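# Load two AA batteries into a remote's battery bay

## Task

Insert both AA batteries into the open battery compartment of the remote control so that each has correct polarity and sits fully seated, compressed against its spring; the remote may be repositioned.

## Robot and tools

Robot: two arms, left_arm and right_arm, each with a parallel two-finger gripper. A gripper's fingers extend along its own +z axis and close along its y axis. end_effector_position is the spot between the finger pads, just under 1 cm behind the tips.

Frames. The scene frame has its origin at table-top height, midway between the nominal bases, a little behind the near table edge; +z is up, +x points out over the table, and left_arm is on the +y side (this is not the image's left). Each arm reports hand position (metres), quat_wxyz, velocities and targets in its own base frame. Measured bases: left_arm at about (-0.006, +0.265, +0.007), right_arm at about (-0.006, -0.340, +0.013), both nearly level. Fixed cameras and the table use the scene frame. Offsets in commands follow the axes of that arm's current Hand target. Reported hand poses can be wrong by a few cm, worse when the arm is stretched.

execute_actions(actions, cameras). actions is a list of up to 15 actions; each action is up to 15 rows, one row per 1/30 s step, and a short action repeats its last row to fill 15 steps. Each row is a single list of 14 numbers in [-1, 1] covering both arms: left_arm dx, dy, dz, rx, ry, rz, opening, then right_arm in the same order. The six pose numbers are an offset from that arm's Hand target as it stood when the action began, not from the previous row; scale 1.0 = 0.6 m or 180 degrees; rx, ry, rz form one rotation vector. Sending the same offset in a new action moves further. All six zeros re-requests the current Hand target. Opening is absolute, not an offset: +1 fully open (about 87 mm gap), +0.5 about 69 mm, 0 about 43 mm, -0.5 about 18 mm, -1 closed. A 0 opening is a real command, so to keep a gripper as it is, resend its present value. Images come back only if actions is empty or cameras names them ("all", or names from cam_high, cam_low, cam_left_wrist, cam_right_wrist).

move(target, speed, blend, opening_speed, blocking, cameras). target is one 14-number row in the same layout and scale as above, or a list of up to 15 such rows; every row is an offset from the Hand targets at the move's start, not from the previous row. The gripper travels a straight line there. speed is top path speed in m/s (0.002 to 2.9, default 0.25; rotation up to twice that in rad/s), one value or one per target. blend (m) rounds corners of a list; 0 stops at each. opening_speed (per second on the -1..+1 scale, at least 0.2) ramps openings. Whole move is capped at 10 s. Paths ignore obstacles and the other arm; faster moves stray more and hit harder, and aiming further past a contact presses harder. Avoid paths passing near an arm's own base; route around it. blocking=false returns after about 0.5 s while motion continues. The result adds a move: line with an ending such as done (within 10 mm and 2 degrees), off_target, moving, held or fault, plus limits such as paced (pose clipped) or held (steps withheld).

wait(seconds 0 to 10) lets time run with last commands held. stop() brakes a running move. zoom_image(camera, region [x0,y0,x1,y1], max 504 by 504 px) enlarges part of that camera's newest image. read_manual gives only licence text. finished_scene(scene) ends the scene irreversibly; the goal must hold with the robot released.

Result lines: end_effector_position and quat per arm; Hand target (last commanded pose after clipping, base for next offsets); Tool commands; grip_measured on the opening scale (readings may be off by about 1 mm); Joint positions (gripper last, 0 closed to 1 open); Joint velocities (may read within noise); Joint torques (include arm weight, have offsets; joints 1-3 wrap at ±28 N m). Action calls also list hand positions at some steps. Grippers often stop short of the Hand target; resend the missing distance as an offset and check tilt after moves. Orientation commands are clipped to within 40 degrees of the measured one per step.

Grasping: after first contact, command about 0.04 below the grip_measured reading for full force (about 20 N per pad); less for lighter holds. Fast closes squeeze harder.

Cameras: cam_high and cam_low are fixed on a beam behind the arms; wrist cameras ride on each gripper. Each image is 896x504.

Avoid: dropping batteries or the remote, letting go of moving parts, fast impacts, hard pushes, anything leaving the table, grippers or wrist cameras meeting each other, closing one gripper on the other's fingers, strain on camera cables, and contact with the bar, plate and rail near the bases (up to about 3 cm tall, no warning). To end a push, command the target back behind the gripper. Stretched arms, held loads and unreachable targets heat motors: MOTOR HOT appears at 75 °C, the arm folds and idles at 90 °C, and collapses at 100 °C. Loose objects may occasionally be nudged. Smooth, low-effort, quick motion is preferred.

Each tool is called after "Call:" as name([rows], argument=value, ...), one row to a line, values as JSON.

## Session

Call:
execute_actions(actions=[])

Scene clock: 0.00 s.
left_arm: end_effector_position=(+0.3749, +0.0344, +0.0411) grip_measured=+0.968 end_effector_quat_wxyz=(+0.543, -0.088, +0.833, +0.057) | right_arm: end_effector_position=(+0.3812, -0.0143, +0.0354) grip_measured=+0.964 end_effector_quat_wxyz=(+0.540, +0.054, +0.839, -0.049)
Joint positions: left_arm=[0.018 1.53 0.394 0.714 -0.176 -0.079 0.984] | right_arm=[0.036 1.573 0.412 0.729 0.173 0.053 0.982]
Joint velocities: within noise
Joint torques (N m): no reading
Heat: left arm: 30 °C; right arm: 29 °C.
Hand target: left_arm +0.3801, +0.0340, +0.0495; +0.554, -0.088, +0.826, +0.056 | right_arm +0.3866, -0.0146, +0.0444; +0.552, +0.055, +0.831, -0.048
Tool commands: left_gripper/opening=+1.0 right_gripper/opening=+1.0
camera_calibration:
cam_left_wrist: T_world_to_cam=[[0.209619, -0.97738, 0.028089, -0.0494841], [-0.936127, -0.208901, -0.282889, 0.391862], [0.282358, 0.033004, -0.958741, 0.0784467], [0, 0, 0, 1]] pos_world=[0.355055, 0.0309066, 0.187453]
cam_right_wrist: T_world_to_cam=[[-0.142976, -0.989021, 0.0373413, 0.0360855], [-0.955176, 0.128005, -0.266932, 0.396878], [0.259222, -0.0738325, -0.962992, 0.083849], [0, 0, 0, 1]] pos_world=[0.362512, -0.00892238, 0.185338]

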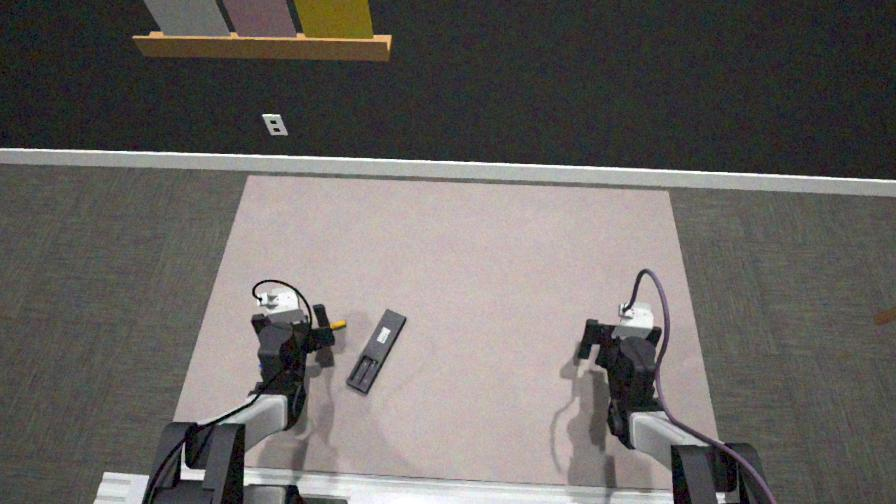

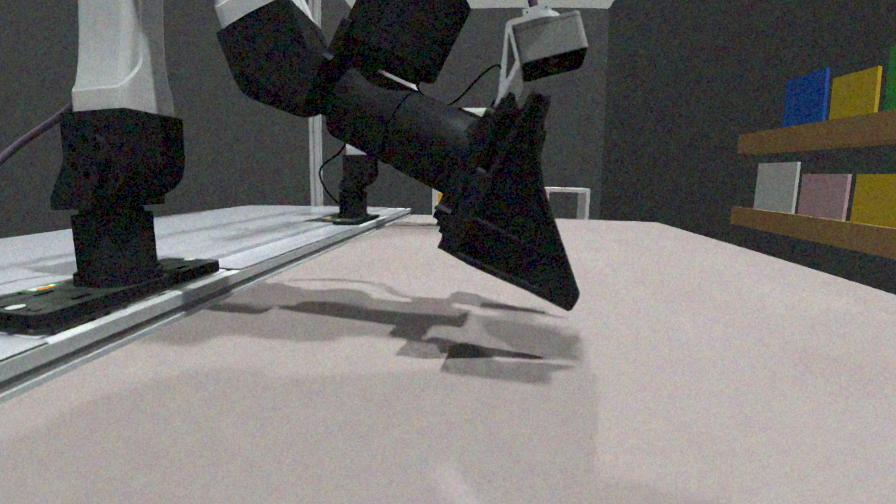

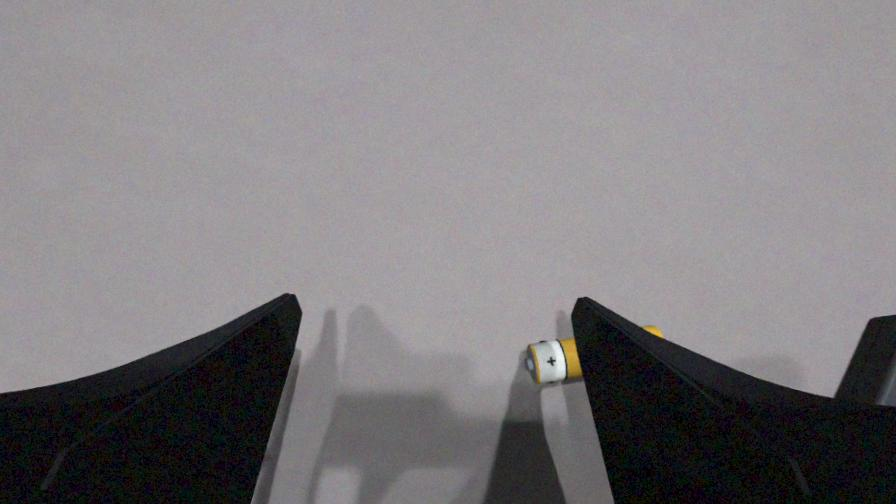

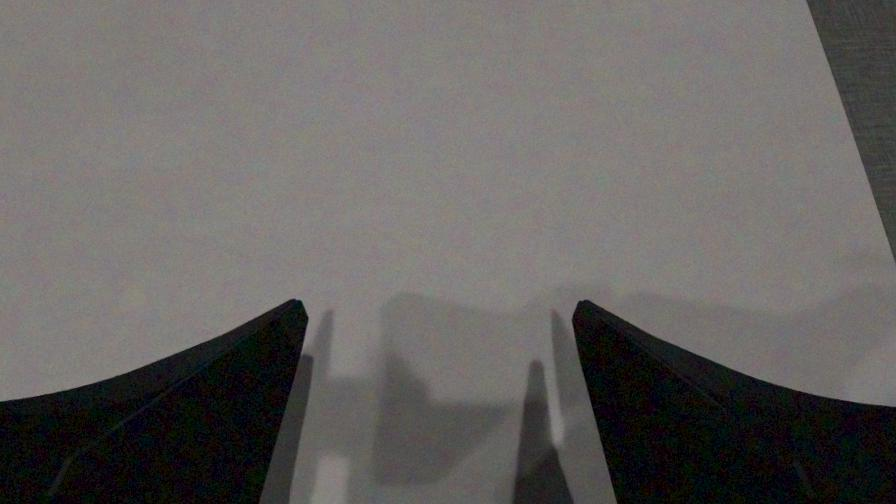

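Call:
move(target=[-0.235,0,-0.29,0,0,0,1,0,0,0,0,0,0,1], cameras=["all"])

Scene clock: 2.17 s.
left_arm: end_effector_position=(+0.2725, +0.0137, +0.2317) grip_measured=+0.968 end_effector_quat_wxyz=(+0.543, -0.084, +0.834, +0.059) | right_arm: end_effector_position=(+0.3812, -0.0143, +0.0354) grip_measured=+0.964 end_effector_quat_wxyz=(+0.540, +0.054, +0.839, -0.049)
Joint positions: left_arm=[-0.123 0.747 0.826 -0.516 -0.302 -0.13 0.984] | right_arm=[0.036 1.573 0.412 0.729 0.173 0.053 0.982]
Joint torques (N m): left_arm=[-0.28 0.13 10.99 1.65 -0.16 -0.09] | right_arm=[-0.24 -6.48 7.66 2.39 0 0.13]
Heat: left arm: 30 °C; right arm: 29 °C.
Hand target: left_arm +0.2747, +0.0126, +0.2459; +0.554, -0.088, +0.826, +0.056 | right_arm +0.3866, -0.0146, +0.0444; +0.552, +0.055, +0.831, -0.048
Off the commanded pose: left_arm 0.014 m, 2 deg | right_arm 0.010 m, 2 deg.
move: off_target (left_arm)
camera_calibration:
cam_left_wrist: T_world_to_cam=[[0.203563, -0.978838, 0.0209557, -0.0503105], [-0.938074, -0.201124, -0.282076, 0.345845], [0.280321, 0.0377622, -0.959163, 0.29146], [0, 0, 0, 1]] pos_world=[0.252967, 0.00930596, 0.378167]
cam_right_wrist: T_world_to_cam=[[-0.142976, -0.989021, 0.0373413, 0.0360855], [-0.955176, 0.128005, -0.266932, 0.396878], [0.259222, -0.0738325, -0.962992, 0.083849], [0, 0, 0, 1]] pos_world=[0.362512, -0.00892238, 0.185338]

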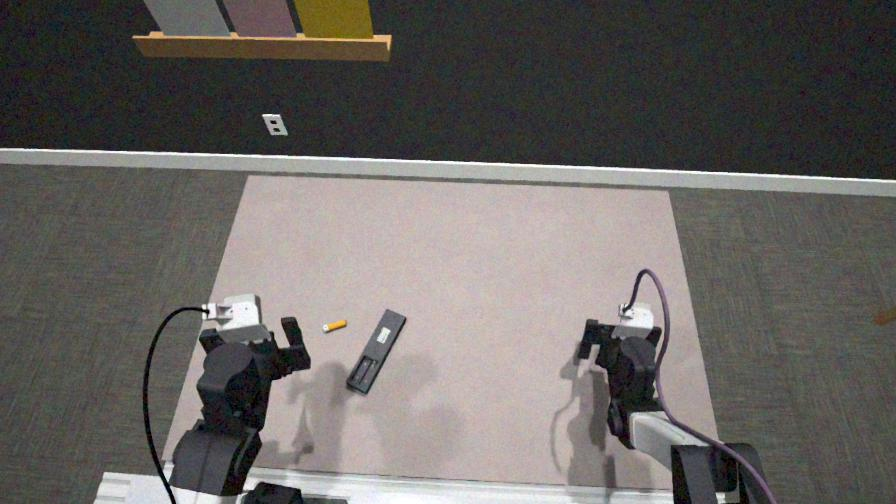

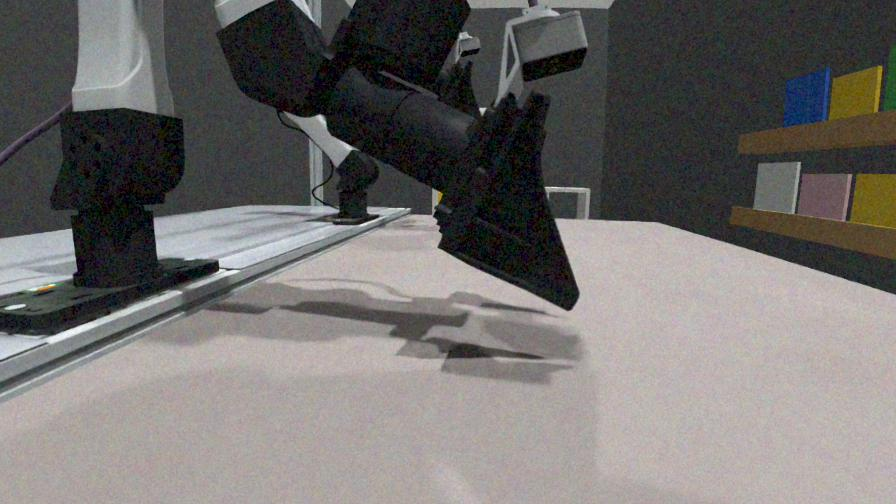

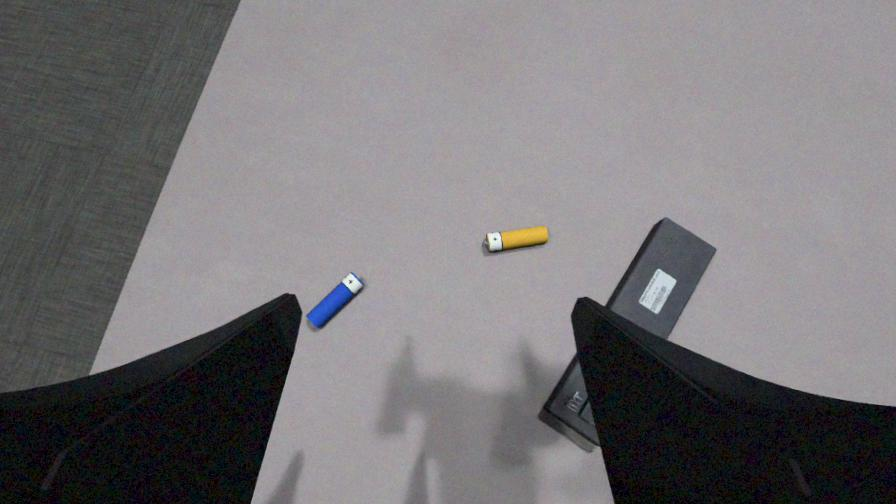

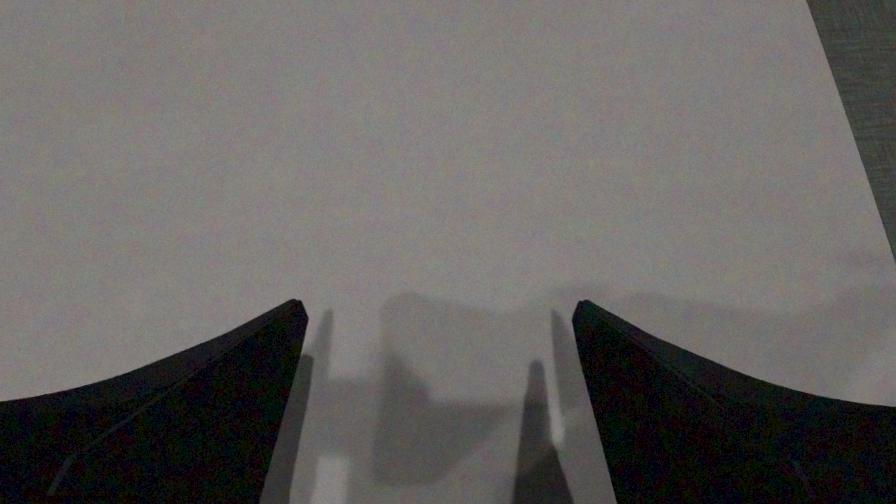

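Call:
zoom_image(camera="cam_high", region=[330, 295, 430, 405])

Call:
zoom_image(camera="cam_left_wrist", region=[300, 200, 740, 460])

Scaled by 4.582 from the camera's 896x504 image, which has a finer 1280x720 frame.

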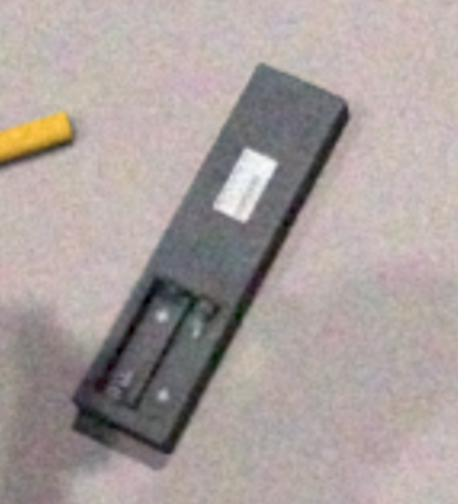

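Scaled by 1.145 from the camera's 896x504 image, which has a finer 1280x720 frame.

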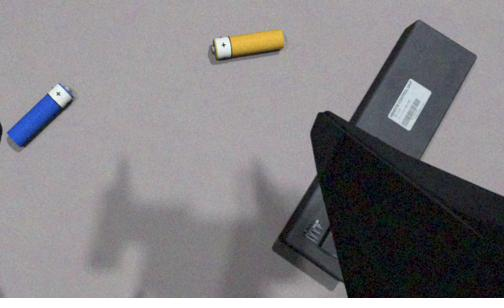

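Call:
move(target=[0.162,0.137,0.153,0.136,0.359,0.206,0.2,0,0,0,0,0,0,1], cameras=["cam_left_wrist","cam_high"])

Scene clock: 7.33 s.
left_arm: end_effector_position=(+0.2985, +0.0994, +0.1149) grip_measured=+0.200 end_effector_quat_wxyz=(-0.005, +0.254, +0.967, -0.007) | right_arm: end_effector_position=(+0.3812, -0.0143, +0.0354) grip_measured=+0.964 end_effector_quat_wxyz=(+0.540, +0.054, +0.839, -0.049)
Joint positions: left_arm=[0.236 1.861 1.612 -1.337 0.008 0.749 0.6] | right_arm=[0.036 1.573 0.412 0.729 0.173 0.053 0.982]
Joint torques (N m): left_arm=[0.23 -6.27 9.81 0.05 -0.06 0.11] | right_arm=[-0.23 -6.49 7.65 2.39 0 0.13]
Heat: left arm: 30 °C; right arm: 30 °C.
Hand target: left_arm +0.3048, +0.1024, +0.1207; +0.000, +0.259, +0.966, +0.000 | right_arm +0.3866, -0.0146, +0.0444; +0.552, +0.055, +0.831, -0.048
Off the commanded pose: left_arm 0.009 m, 1 deg | right_arm 0.010 m, 2 deg.
move: done
camera_calibration:
cam_left_wrist: T_world_to_cam=[[-0.468571, -0.882998, 0.0275008, 0.221187], [-0.556175, 0.31904, 0.767388, 0.0682632], [-0.686375, 0.34428, -0.640594, 0.390351], [0, 0, 0, 1]] pos_world=[0.409535, 0.0391386, 0.191589]
Images, in order (width x height): cam_high 896x504, cam_left_wrist 896x504.

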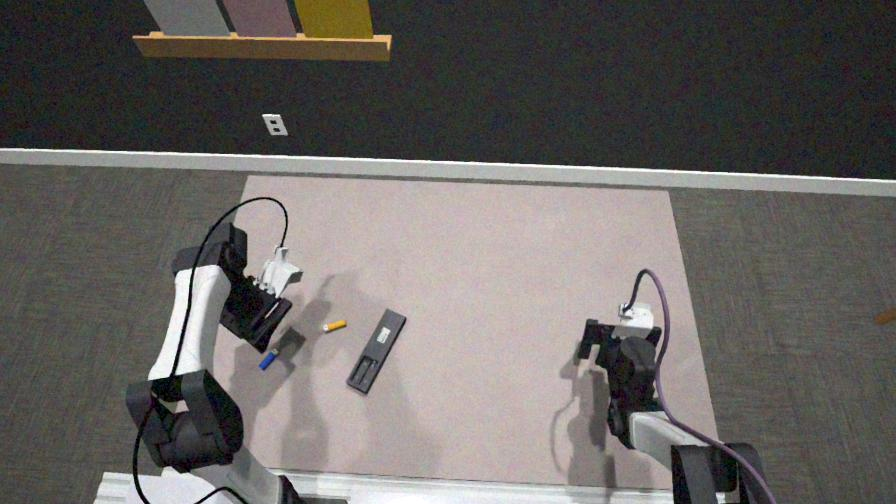

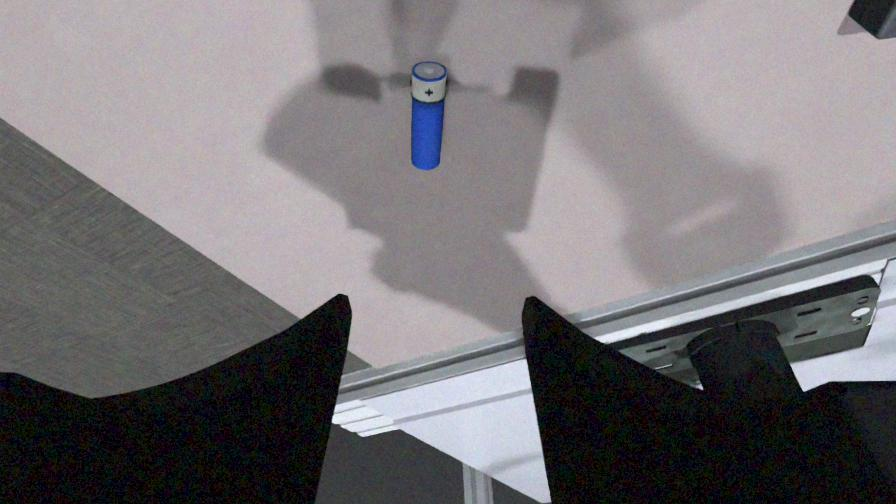

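Call:
move(target=[0.015,0.006,0.142,0,0,0,0.2,0,0,0,0,0,0,1], cameras=["cam_left_wrist","cam_high"])

Call:
zoom_image(camera="cam_left_wrist", region=[300, 150, 580, 330])

Scene clock: 9.03 s.
left_arm: end_effector_position=(+0.2988, +0.1070, +0.0395) grip_measured=+0.200 end_effector_quat_wxyz=(+0.001, +0.257, +0.966, -0.003) | right_arm: end_effector_position=(+0.3812, -0.0143, +0.0354) grip_measured=+0.964 end_effector_quat_wxyz=(+0.540, +0.054, +0.839, -0.049)
Joint positions: left_arm=[0.255 1.899 1.36 -1.032 0.006 0.775 0.6] | right_arm=[0.036 1.573 0.412 0.729 0.173 0.053 0.982]
Joint torques (N m): left_arm=[0.68 -6.61 5.34 0.35 -0.03 0.11] | right_arm=[-0.23 -6.48 7.65 2.38 0 0.14]
Heat: left arm: 30 °C; right arm: 30 °C.
Hand target: left_arm +0.2987, +0.1100, +0.0356; +0.000, +0.259, +0.966, +0.000 | right_arm +0.3866, -0.0146, +0.0444; +0.552, +0.055, +0.831, -0.048
Off the commanded pose: left_arm 0.005 m, 0 deg | right_arm 0.010 m, 2 deg.
move: done
camera_calibration:
cam_left_wrist: T_world_to_cam=[[-0.474302, -0.880215, 0.0160859, 0.231943], [-0.565079, 0.318401, 0.761122, 0.126843], [-0.675073, 0.351912, -0.648409, 0.33573], [0, 0, 0, 1]] pos_world=[0.40833, 0.045625, 0.117416]
Images, in order (width x height): cam_high 896x504, cam_left_wrist 896x504.

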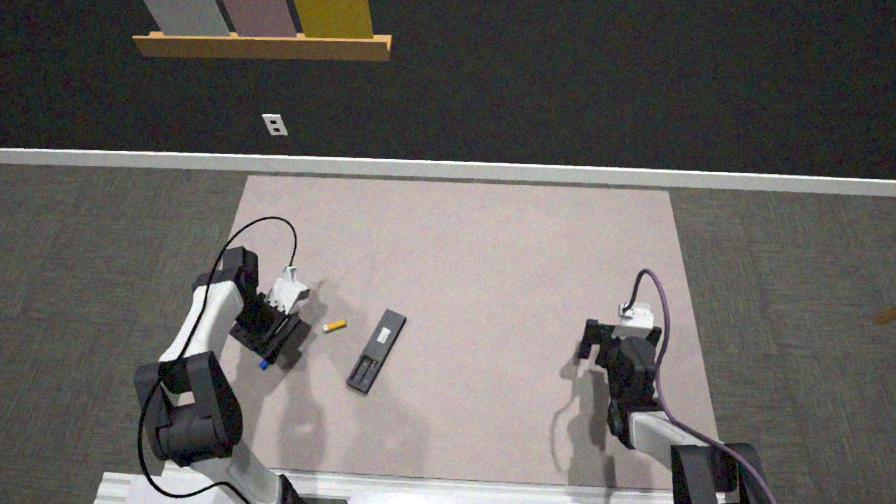

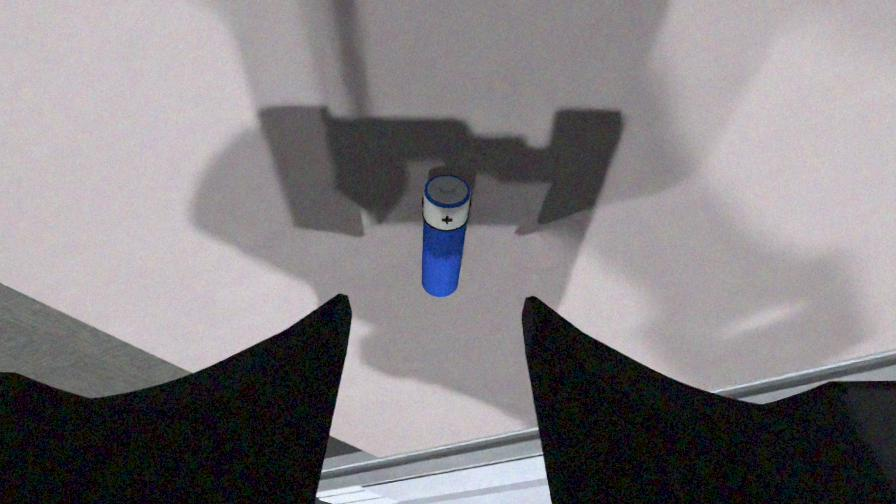

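Scaled by 1.800 from the camera's 896x504 image, which has a finer 1280x720 frame.

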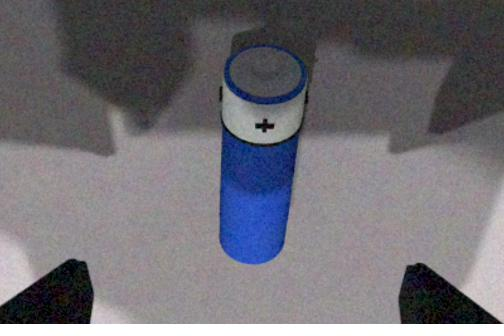

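Call:
move(target=[0.007,0,0.05,0,0,0,0.2,0,0,0,0,0,0,1], cameras=["cam_left_wrist"], speed=0.1)

Scene clock: 10.27 s.
left_arm: end_effector_position=(+0.2966, +0.1092, +0.0109) grip_measured=+0.200 end_effector_quat_wxyz=(+0.004, +0.257, +0.966, -0.002) | right_arm: end_effector_position=(+0.3812, -0.0143, +0.0354) grip_measured=+0.964 end_effector_quat_wxyz=(+0.540, +0.054, +0.839, -0.049)
Joint positions: left_arm=[0.263 1.925 1.276 -0.917 0.006 0.784 0.6] | right_arm=[0.036 1.573 0.412 0.729 0.173 0.053 0.982]
Joint torques (N m): left_arm=[0.73 -6.34 4.93 0.35 -0.03 0.11] | right_arm=[-0.23 -6.46 7.68 2.38 0 0.14]
Heat: left arm: 30 °C; right arm: 30 °C.
Hand target: left_arm +0.2951, +0.1122, +0.0056; +0.000, +0.259, +0.966, +0.000 | right_arm +0.3866, -0.0146, +0.0444; +0.552, +0.055, +0.831, -0.048
Off the commanded pose: left_arm 0.006 m, 1 deg | right_arm 0.010 m, 2 deg.
move: done
camera_calibration:
cam_left_wrist: T_world_to_cam=[[-0.475039, -0.879878, 0.0123835, 0.233484], [-0.568793, 0.317764, 0.758618, 0.147821], [-0.671426, 0.353329, -0.651418, 0.313709], [0, 0, 0, 1]] pos_world=[0.405626, 0.0476226, 0.089325]
Images, in order (width x height): cam_left_wrist 896x504.

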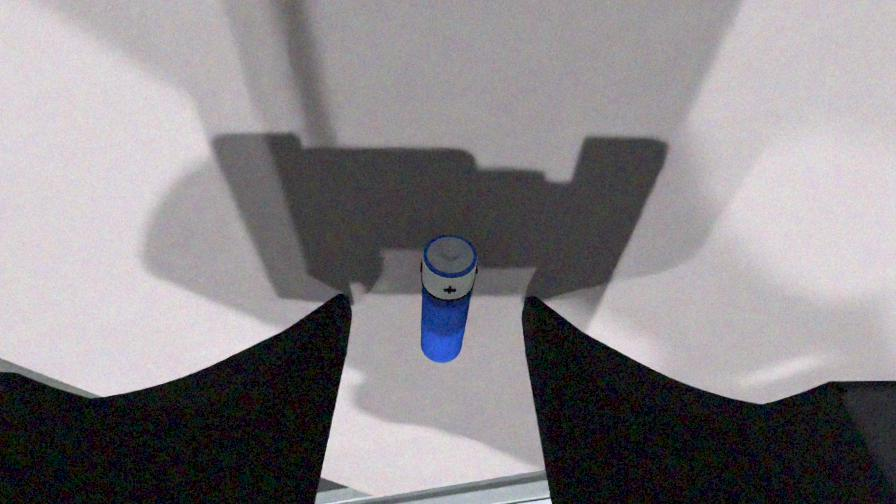

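Call:
move(target=[0.004,0.0,0.0085,0,0,0,0.2,0,0,0,0,0,0,1], speed=0.1)

Call:
move(target=[0,0,0,0,0,0,-0.64,0,0,0,0,0,0,1], opening_speed=0.8, cameras=["cam_left_wrist"])

Scene clock: 11.07 s.
left_arm: end_effector_position=(+0.2955, +0.1105, +0.0082) grip_measured=+0.200 end_effector_quat_wxyz=(+0.004, +0.257, +0.966, +0.000) | right_arm: end_effector_position=(+0.3812, -0.0143, +0.0354) grip_measured=+0.964 end_effector_quat_wxyz=(+0.540, +0.054, +0.839, -0.049)
Joint positions: left_arm=[0.267 1.925 1.265 -0.903 0.005 0.787 0.6] | right_arm=[0.036 1.573 0.412 0.729 0.173 0.053 0.982]
Joint torques (N m): left_arm=[0.85 -6.13 4.23 0.45 -0.01 0.13] | right_arm=[-0.21 -6.48 7.65 2.38 0 0.14]
Heat: left arm: 30 °C; right arm: 30 °C.
Hand target: left_arm +0.2931, +0.1134, +0.0005; +0.000, +0.259, +0.966, +0.000 | right_arm +0.3866, -0.0146, +0.0444; +0.552, +0.055, +0.831, -0.048
Off the commanded pose: left_arm 0.009 m, 1 deg | right_arm 0.010 m, 2 deg.
move: done

Scene clock: 12.33 s.
left_arm: end_effector_position=(+0.2973, +0.1125, +0.0081) grip_measured=-0.618 end_effector_quat_wxyz=(+0.007, +0.257, +0.966, +0.004) | right_arm: end_effector_position=(+0.3812, -0.0143, +0.0354) grip_measured=+0.964 end_effector_quat_wxyz=(+0.540, +0.054, +0.839, -0.049)
Joint positions: left_arm=[0.269 1.925 1.265 -0.894 0.001 0.789 0.191] | right_arm=[0.036 1.573 0.412 0.729 0.173 0.053 0.982]
Joint torques (N m): left_arm=[0.7 -6.16 4.23 0.36 0.02 0.1] | right_arm=[-0.23 -6.48 7.66 2.39 0 0.14]
Heat: left arm: 30 °C; right arm: 30 °C.
Hand target: left_arm +0.2931, +0.1134, +0.0005; +0.000, +0.259, +0.966, +0.000 | right_arm +0.3866, -0.0146, +0.0444; +0.552, +0.055, +0.831, -0.048
Off the commanded pose: left_arm 0.009 m, 1 deg | right_arm 0.010 m, 2 deg.
move: done
camera_calibration:
cam_left_wrist: T_world_to_cam=[[-0.475003, -0.879984, 0.00079949, 0.236876], [-0.5759, 0.31155, 0.755828, 0.152126], [-0.665366, 0.35856, -0.65477, 0.308839], [0, 0, 0, 1]] pos_world=[0.405617, 0.0503151, 0.0870482]
Images, in order (width x height): cam_left_wrist 896x504.

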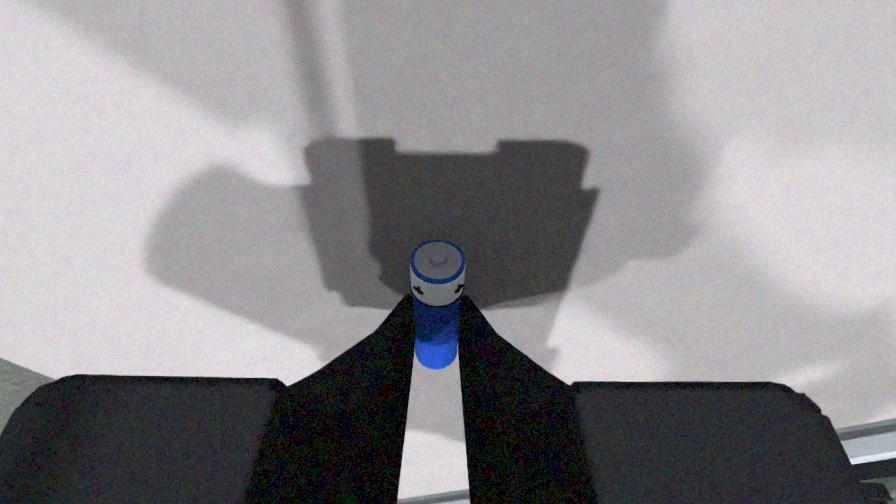

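Call:
move([
  [0,0,-0.16,0,0,0,-0.68,0,0,0,0,0,0,1],
  [-0.148,-0.267,-0.192,0,0,-0.033,-0.68,0,0,0,0,0,0,1],
], blend=[0.03,0], cameras=["cam_left_wrist","cam_high"])

Call:
zoom_image(camera="cam_left_wrist", region=[200, 50, 700, 330])

Scene clock: 14.53 s.
left_arm: end_effector_position=(+0.2833, -0.0684, +0.1084) grip_measured=-0.618 end_effector_quat_wxyz=(-0.011, +0.212, +0.977, -0.001) | right_arm: end_effector_position=(+0.3812, -0.0143, +0.0354) grip_measured=+0.964 end_effector_quat_wxyz=(+0.540, +0.054, +0.839, -0.049)
Joint positions: left_arm=[-0.259 1.824 1.535 -1.305 0.004 0.169 0.191] | right_arm=[0.036 1.573 0.412 0.729 0.173 0.053 0.982]
Joint torques (N m): left_arm=[0.29 -6.5 9.8 0.05 -0.04 -0.09] | right_arm=[-0.23 -6.48 7.66 2.39 0 0.14]
Heat: left arm: 30 °C; right arm: 30 °C.
Hand target: left_arm +0.2899, -0.0698, +0.1156; +0.000, +0.208, +0.978, +0.000 | right_arm +0.3866, -0.0146, +0.0444; +0.552, +0.055, +0.831, -0.048
Off the commanded pose: left_arm 0.010 m, 1 deg | right_arm 0.010 m, 2 deg.
move: done
camera_calibration:
cam_left_wrist: T_world_to_cam=[[-0.39109, -0.920173, 0.0181548, 0.0425742], [-0.573336, 0.259014, 0.777301, 0.118015], [-0.719954, 0.293586, -0.628866, 0.438251], [0, 0, 0, 1]] pos_world=[0.399833, -0.120056, 0.183095]
Images, in order (width x height): cam_high 896x504, cam_left_wrist 896x504.

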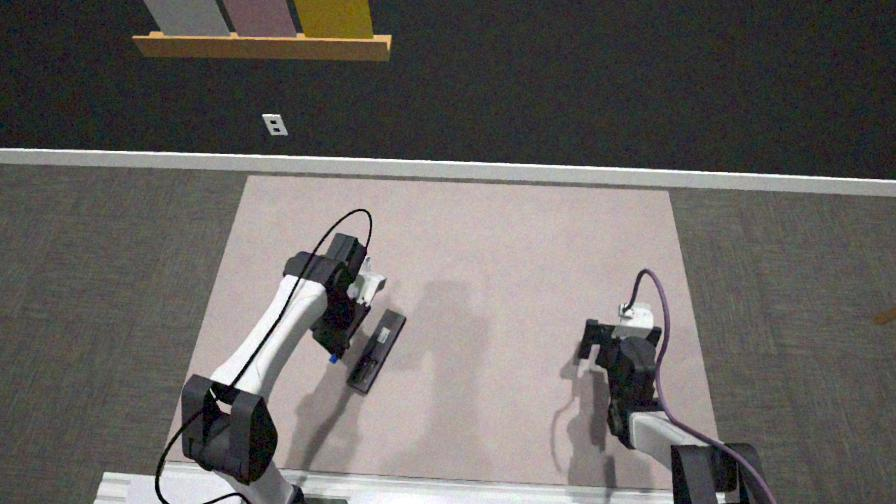

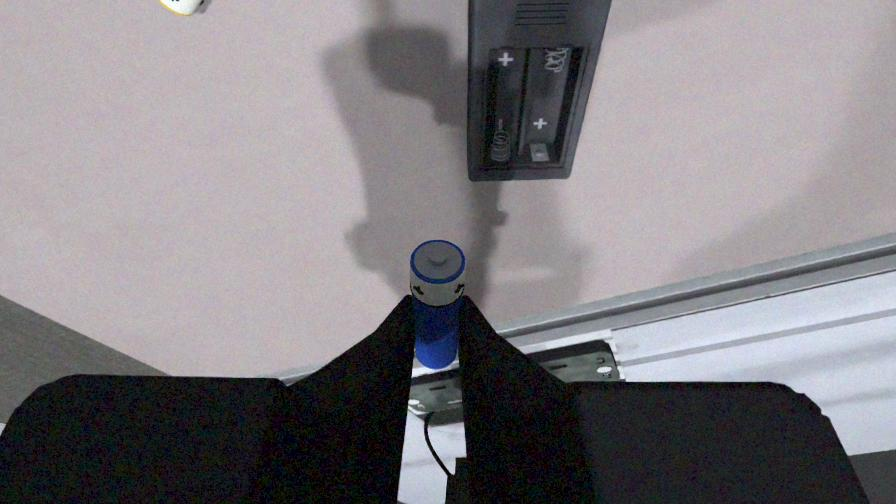

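Scaled by 1.008 from the camera's 896x504 image, which has a finer 1280x720 frame.

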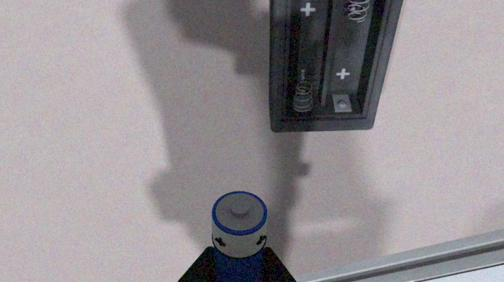

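Call:
move(target=[-0.0287,-0.045,0.0777,-0.0036,-0.139,-0.0165,-0.68,0,0,0,0,0,0,1], cameras=["cam_left_wrist","cam_high"], speed=0.15)

Call:
zoom_image(camera="cam_left_wrist", region=[300, 50, 700, 400])

Scene clock: 19.90 s.
left_arm: end_effector_position=(+0.2931, -0.0973, +0.0627) grip_measured=-0.618 end_effector_quat_wxyz=(+0.194, +0.178, +0.964, -0.034) | right_arm: end_effector_position=(+0.3812, -0.0143, +0.0354) grip_measured=+0.964 end_effector_quat_wxyz=(+0.540, +0.054, +0.839, -0.049)
Joint positions: left_arm=[-0.319 1.525 1.011 -0.66 0.014 0.044 0.191] | right_arm=[0.036 1.573 0.412 0.729 0.173 0.053 0.982]
Joint torques (N m): left_arm=[-0.31 -7.25 5.76 1.13 0.03 -0.08] | right_arm=[-0.24 -6.48 7.65 2.39 0 0.13]
Heat: left arm: 30 °C; right arm: 31 °C.
Hand target: left_arm +0.2946, -0.1015, +0.0690; +0.213, +0.178, +0.960, -0.039 | right_arm +0.3866, -0.0146, +0.0444; +0.552, +0.055, +0.831, -0.048
Off the commanded pose: left_arm 0.008 m, 2 deg | right_arm 0.010 m, 2 deg.
move: done
camera_calibration:
cam_left_wrist: T_world_to_cam=[[-0.338829, -0.940712, 0.015999, 0.00342174], [-0.835584, 0.308692, 0.454432, 0.268601], [-0.432428, 0.140606, -0.890638, 0.34236], [0, 0, 0, 1]] pos_world=[0.373644, -0.127834, 0.182804]
Images, in order (width x height): cam_high 896x504, cam_left_wrist 896x504.

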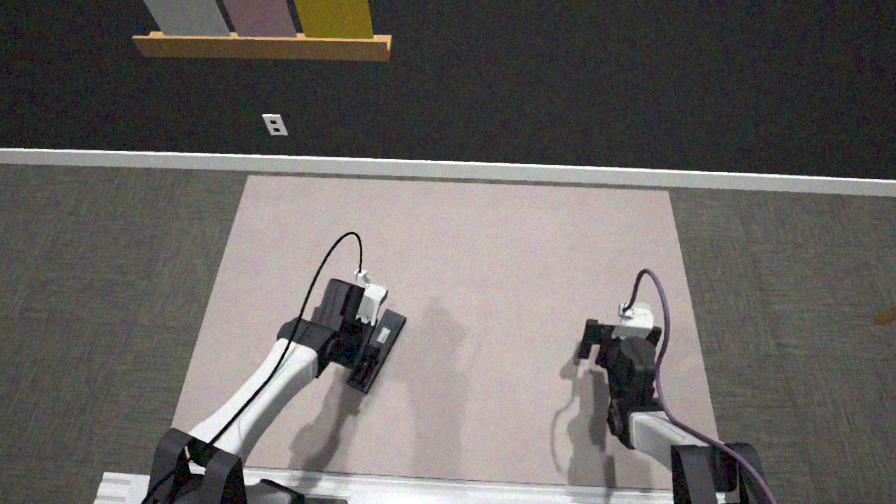

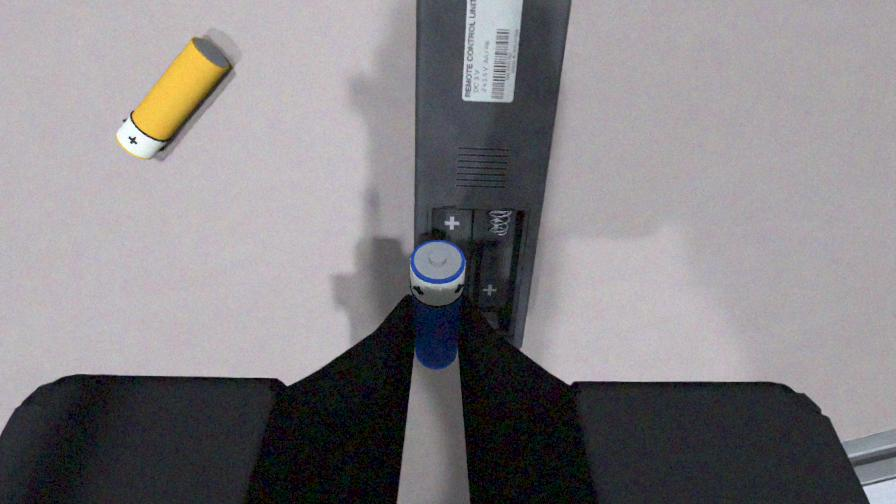

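Scaled by 1.260 from the camera's 896x504 image, which has a finer 1280x720 frame.

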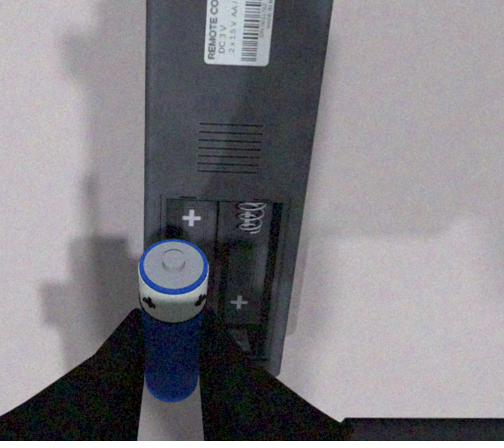

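Call:
move(target=[0.0127,-0.0083,0.0272,0.0035,0,0.0076,-0.68,0,0,0,0,0,0,1], cameras=["cam_left_wrist"], speed=0.08)

Call:
zoom_image(camera="cam_left_wrist", region=[340, 170, 580, 380])

Scene clock: 21.83 s.
left_arm: end_effector_position=(+0.2921, -0.1020, +0.0503) grip_measured=-0.618 end_effector_quat_wxyz=(+0.203, +0.185, +0.961, -0.037) | right_arm: end_effector_position=(+0.3812, -0.0143, +0.0354) grip_measured=+0.964 end_effector_quat_wxyz=(+0.540, +0.054, +0.839, -0.049)
Joint positions: left_arm=[-0.334 1.525 0.954 -0.584 0.014 0.044 0.191] | right_arm=[0.036 1.573 0.412 0.729 0.173 0.053 0.982]
Joint torques (N m): left_arm=[-0.29 -5.63 5.75 1.18 0.06 0.04] | right_arm=[-0.24 -6.48 7.66 2.39 0 0.14]
Heat: left arm: 30 °C; right arm: 31 °C.
Hand target: left_arm +0.2928, -0.1061, +0.0509; +0.212, +0.191, +0.957, -0.042 | right_arm +0.3866, -0.0146, +0.0444; +0.552, +0.055, +0.831, -0.048
Off the commanded pose: left_arm 0.004 m, 1 deg | right_arm 0.010 m, 2 deg.
move: done
camera_calibration:
cam_left_wrist: T_world_to_cam=[[-0.353411, -0.935339, 0.0155488, 0.00372524], [-0.83894, 0.324253, 0.43708, 0.278289], [-0.41386, 0.141424, -0.899288, 0.326594], [0, 0, 0, 1]] pos_world=[0.369948, -0.13294, 0.172009]
Images, in order (width x height): cam_left_wrist 896x504.

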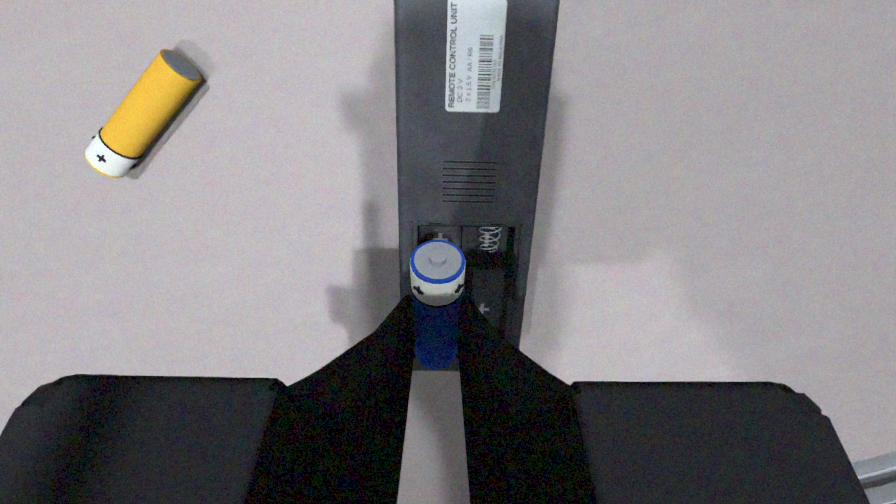

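Scaled by 2.100 from the camera's 896x504 image, which has a finer 1280x720 frame.

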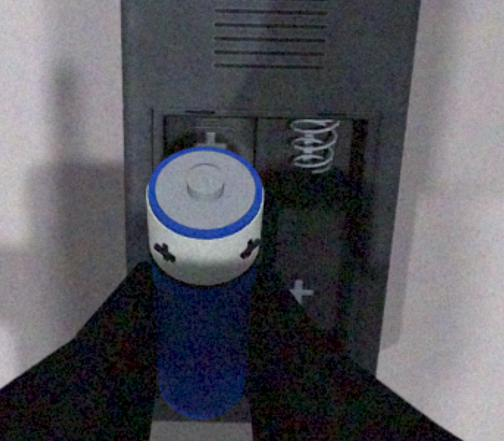

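Call:
move(target=[0.0134,0,0.0287,0,0,0,-0.68,0,0,0,0,0,0,1], cameras=["cam_left_wrist"], speed=0.06)

Call:
zoom_image(camera="cam_left_wrist", region=[340, 170, 580, 380])

Scene clock: 23.07 s.
left_arm: end_effector_position=(+0.2933, -0.1024, +0.0367) grip_measured=-0.618 end_effector_quat_wxyz=(+0.213, +0.185, +0.959, -0.038) | right_arm: end_effector_position=(+0.3812, -0.0143, +0.0354) grip_measured=+0.964 end_effector_quat_wxyz=(+0.540, +0.054, +0.839, -0.049)
Joint positions: left_arm=[-0.334 1.534 0.9 -0.502 0.014 0.044 0.191] | right_arm=[0.036 1.573 0.412 0.729 0.173 0.053 0.982]
Joint torques (N m): left_arm=[-0.27 -4.11 5.7 1.21 0.06 0.04] | right_arm=[-0.21 -6.48 7.65 2.39 0 0.14]
Heat: left arm: 30 °C; right arm: 31 °C.
Hand target: left_arm +0.2929, -0.1061, +0.0319; +0.212, +0.191, +0.957, -0.042 | right_arm +0.3866, -0.0146, +0.0444; +0.552, +0.055, +0.831, -0.048
Off the commanded pose: left_arm 0.006 m, 1 deg | right_arm 0.010 m, 2 deg.
move: done
camera_calibration:
cam_left_wrist: T_world_to_cam=[[-0.353685, -0.935244, 0.0150179, 0.004132], [-0.846539, 0.326886, 0.42014, 0.288449], [-0.397842, 0.135884, -0.907335, 0.309881], [0, 0, 0, 1]] pos_world=[0.368928, -0.132533, 0.159915]
Images, in order (width x height): cam_left_wrist 896x504.

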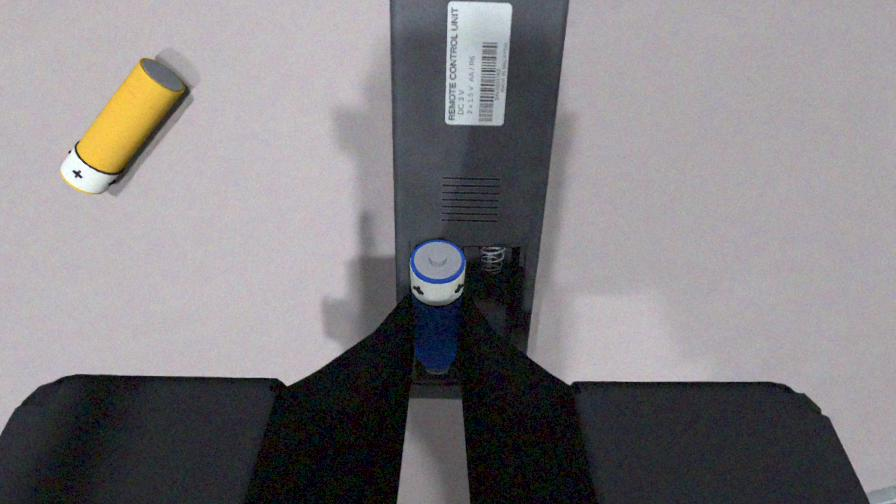

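Scaled by 2.100 from the camera's 896x504 image, which has a finer 1280x720 frame.

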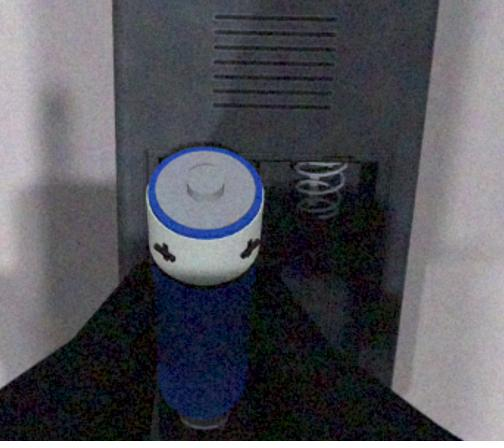

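Call:
move(target=[0.0128,0,-0.001,0,0,0,-0.7,0,0,0,0,0,0,1], cameras=["cam_left_wrist"], speed=0.05)

Call:
zoom_image(camera="cam_left_wrist", region=[340, 170, 580, 410])

Scene clock: 24.10 s.
left_arm: end_effector_position=(+0.2849, -0.0995, +0.0275) grip_measured=-0.618 end_effector_quat_wxyz=(+0.202, +0.185, +0.961, -0.036) | right_arm: end_effector_position=(+0.3812, -0.0143, +0.0354) grip_measured=+0.964 end_effector_quat_wxyz=(+0.540, +0.054, +0.839, -0.049)
Joint positions: left_arm=[-0.334 1.534 0.867 -0.491 0.014 0.044 0.191] | right_arm=[0.036 1.573 0.412 0.729 0.173 0.053 0.982]
Joint torques (N m): left_arm=[-0.18 -5.78 5.56 1.17 0.07 0.06] | right_arm=[-0.24 -6.48 7.68 2.39 0 0.13]
Heat: left arm: 30 °C; right arm: 31 °C.
Hand target: left_arm +0.2861, -0.1033, +0.0292; +0.212, +0.191, +0.957, -0.042 | right_arm +0.3866, -0.0146, +0.0444; +0.552, +0.055, +0.831, -0.048
Off the commanded pose: left_arm 0.004 m, 2 deg | right_arm 0.010 m, 2 deg.
move: done
camera_calibration:
cam_left_wrist: T_world_to_cam=[[-0.353345, -0.935362, 0.0156576, 0.00388138], [-0.837373, 0.323702, 0.440481, 0.280715], [-0.417077, 0.14253, -0.897625, 0.303822], [0, 0, 0, 1]] pos_world=[0.363152, -0.130541, 0.149008]
Images, in order (width x height): cam_left_wrist 896x504.

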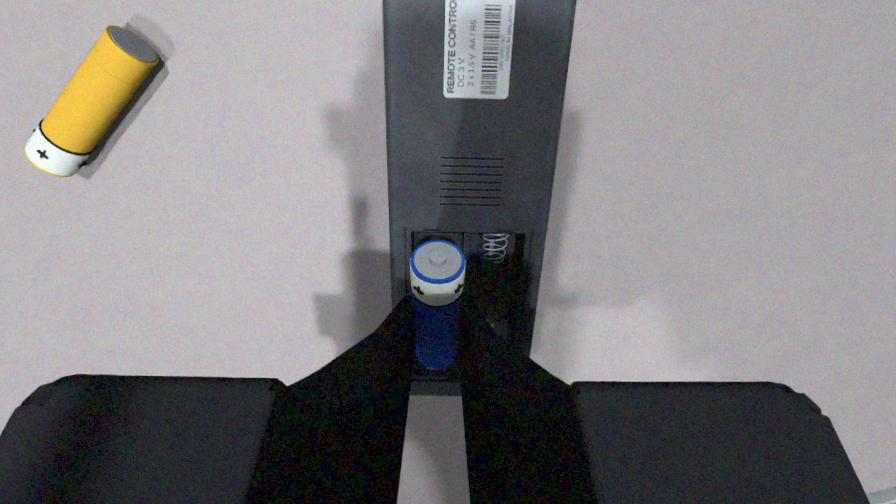

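Scaled by 2.100 from the camera's 896x504 image, which has a finer 1280x720 frame.

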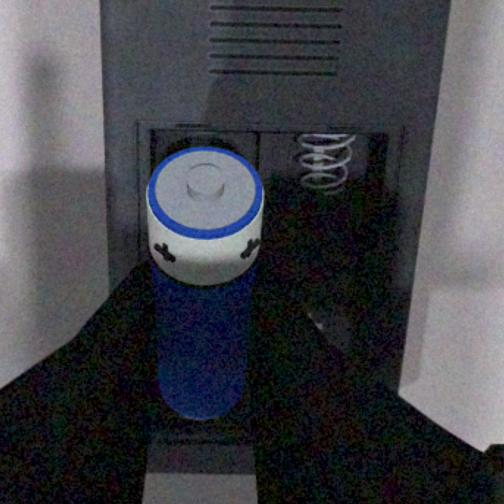

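Call:
move(target=[0.0008,0,0.0085,0,0.0556,0,-0.7,0,0,0,0,0,0,1], cameras=["cam_left_wrist"], speed=0.05)

Call:
zoom_image(camera="cam_left_wrist", region=[340, 130, 580, 370])

Scene clock: 26.33 s.
left_arm: end_effector_position=(+0.2838, -0.0993, +0.0248) grip_measured=-0.618 end_effector_quat_wxyz=(+0.130, +0.188, +0.973, -0.024) | right_arm: end_effector_position=(+0.3812, -0.0143, +0.0354) grip_measured=+0.964 end_effector_quat_wxyz=(+0.540, +0.054, +0.839, -0.049)
Joint positions: left_arm=[-0.336 1.661 1.014 -0.658 0.011 0.044 0.191] | right_arm=[0.036 1.573 0.412 0.729 0.173 0.053 0.982]
Joint torques (N m): left_arm=[-0.44 -3.89 8.68 0.65 0 0.03] | right_arm=[-0.23 -6.48 7.65 2.39 0 0.14]
Heat: left arm: 30 °C; right arm: 31 °C.
Hand target: left_arm +0.2877, -0.1040, +0.0244; +0.128, +0.194, +0.972, -0.025 | right_arm +0.3866, -0.0146, +0.0444; +0.552, +0.055, +0.831, -0.048
Off the commanded pose: left_arm 0.006 m, 1 deg | right_arm 0.010 m, 2 deg.
move: done
camera_calibration:
cam_left_wrist: T_world_to_cam=[[-0.352603, -0.935632, 0.0162235, 0.00338876], [-0.767035, 0.29891, 0.567724, 0.255467], [-0.536031, 0.187737, -0.823059, 0.337216], [0, 0, 0, 1]] pos_world=[0.377904, -0.136499, 0.132459]
Images, in order (width x height): cam_left_wrist 896x504.

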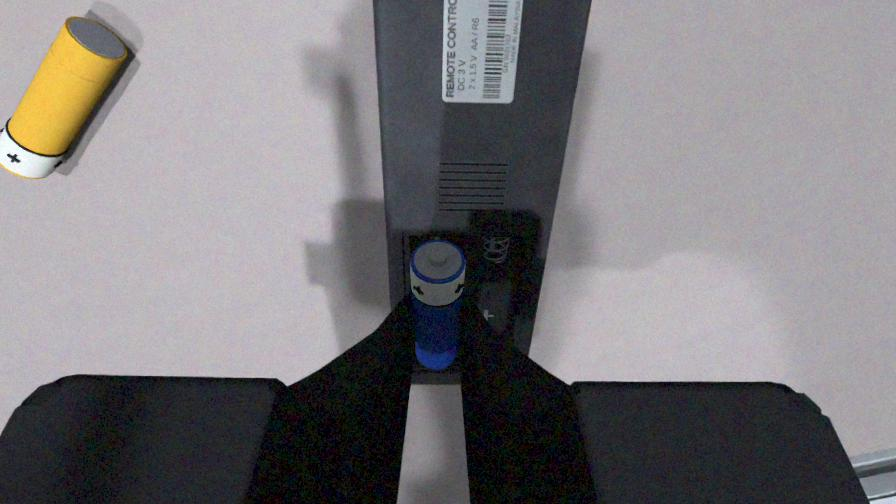

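Scaled by 2.100 from the camera's 896x504 image, which has a finer 1280x720 frame.

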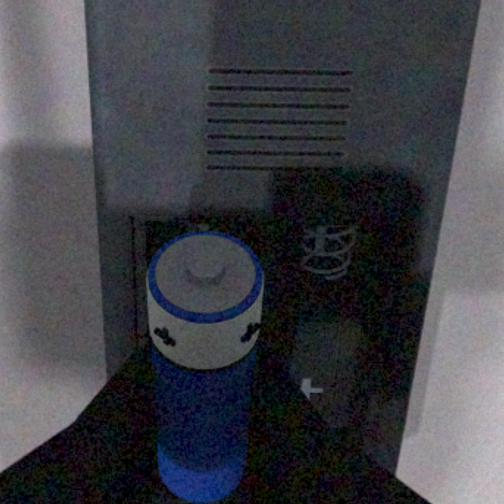

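Call:
move(target=[0.002,0,0.0085,0,0.0445,0,-0.7,0,0,0,0,0,0,1], cameras=["cam_left_wrist"], speed=0.05)

Call:
zoom_image(camera="cam_left_wrist", region=[340, 130, 580, 370])

Scene clock: 28.17 s.
left_arm: end_effector_position=(+0.2845, -0.0996, +0.0240) grip_measured=-0.618 end_effector_quat_wxyz=(+0.063, +0.191, +0.979, -0.011) | right_arm: end_effector_position=(+0.3812, -0.0143, +0.0354) grip_measured=+0.964 end_effector_quat_wxyz=(+0.540, +0.054, +0.839, -0.049)
Joint positions: left_arm=[-0.341 1.788 1.163 -0.818 0.004 0.044 0.191] | right_arm=[0.036 1.573 0.412 0.729 0.173 0.053 0.982]
Joint torques (N m): left_arm=[-0.39 -4.11 7.73 0.53 0 0] | right_arm=[-0.23 -6.48 7.66 2.39 0 0.13]
Heat: left arm: 31 °C; right arm: 31 °C.
Hand target: left_arm +0.2878, -0.1041, +0.0191; +0.060, +0.195, +0.979, -0.012 | right_arm +0.3866, -0.0146, +0.0444; +0.552, +0.055, +0.831, -0.048
Off the commanded pose: left_arm 0.007 m, 1 deg | right_arm 0.010 m, 2 deg.
move: done
camera_calibration:
cam_left_wrist: T_world_to_cam=[[-0.35344, -0.935373, 0.0125205, 0.00371765], [-0.687713, 0.268886, 0.674353, 0.228343], [-0.634138, 0.229733, -0.738303, 0.367098], [0, 0, 0, 1]] pos_world=[0.391139, -0.142255, 0.116999]
Images, in order (width x height): cam_left_wrist 896x504.

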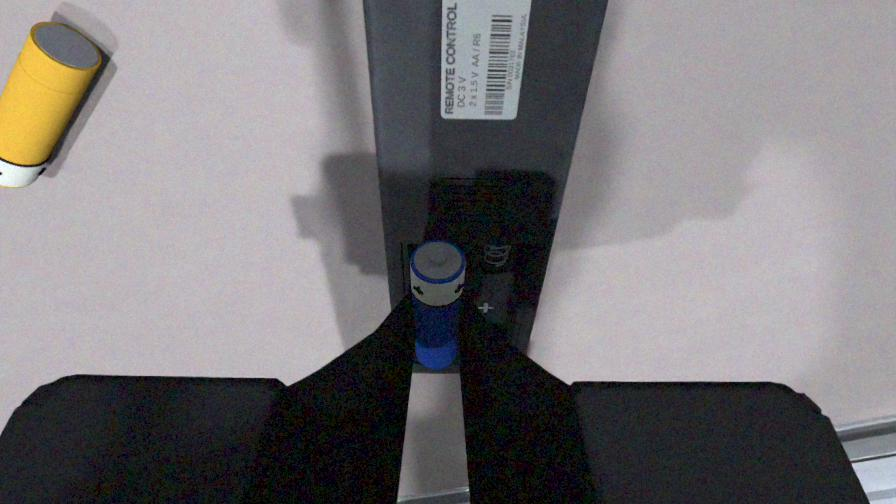

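Scaled by 2.100 from the camera's 896x504 image, which has a finer 1280x720 frame.

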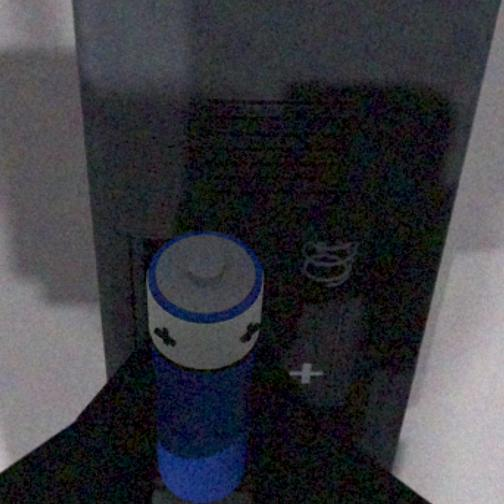

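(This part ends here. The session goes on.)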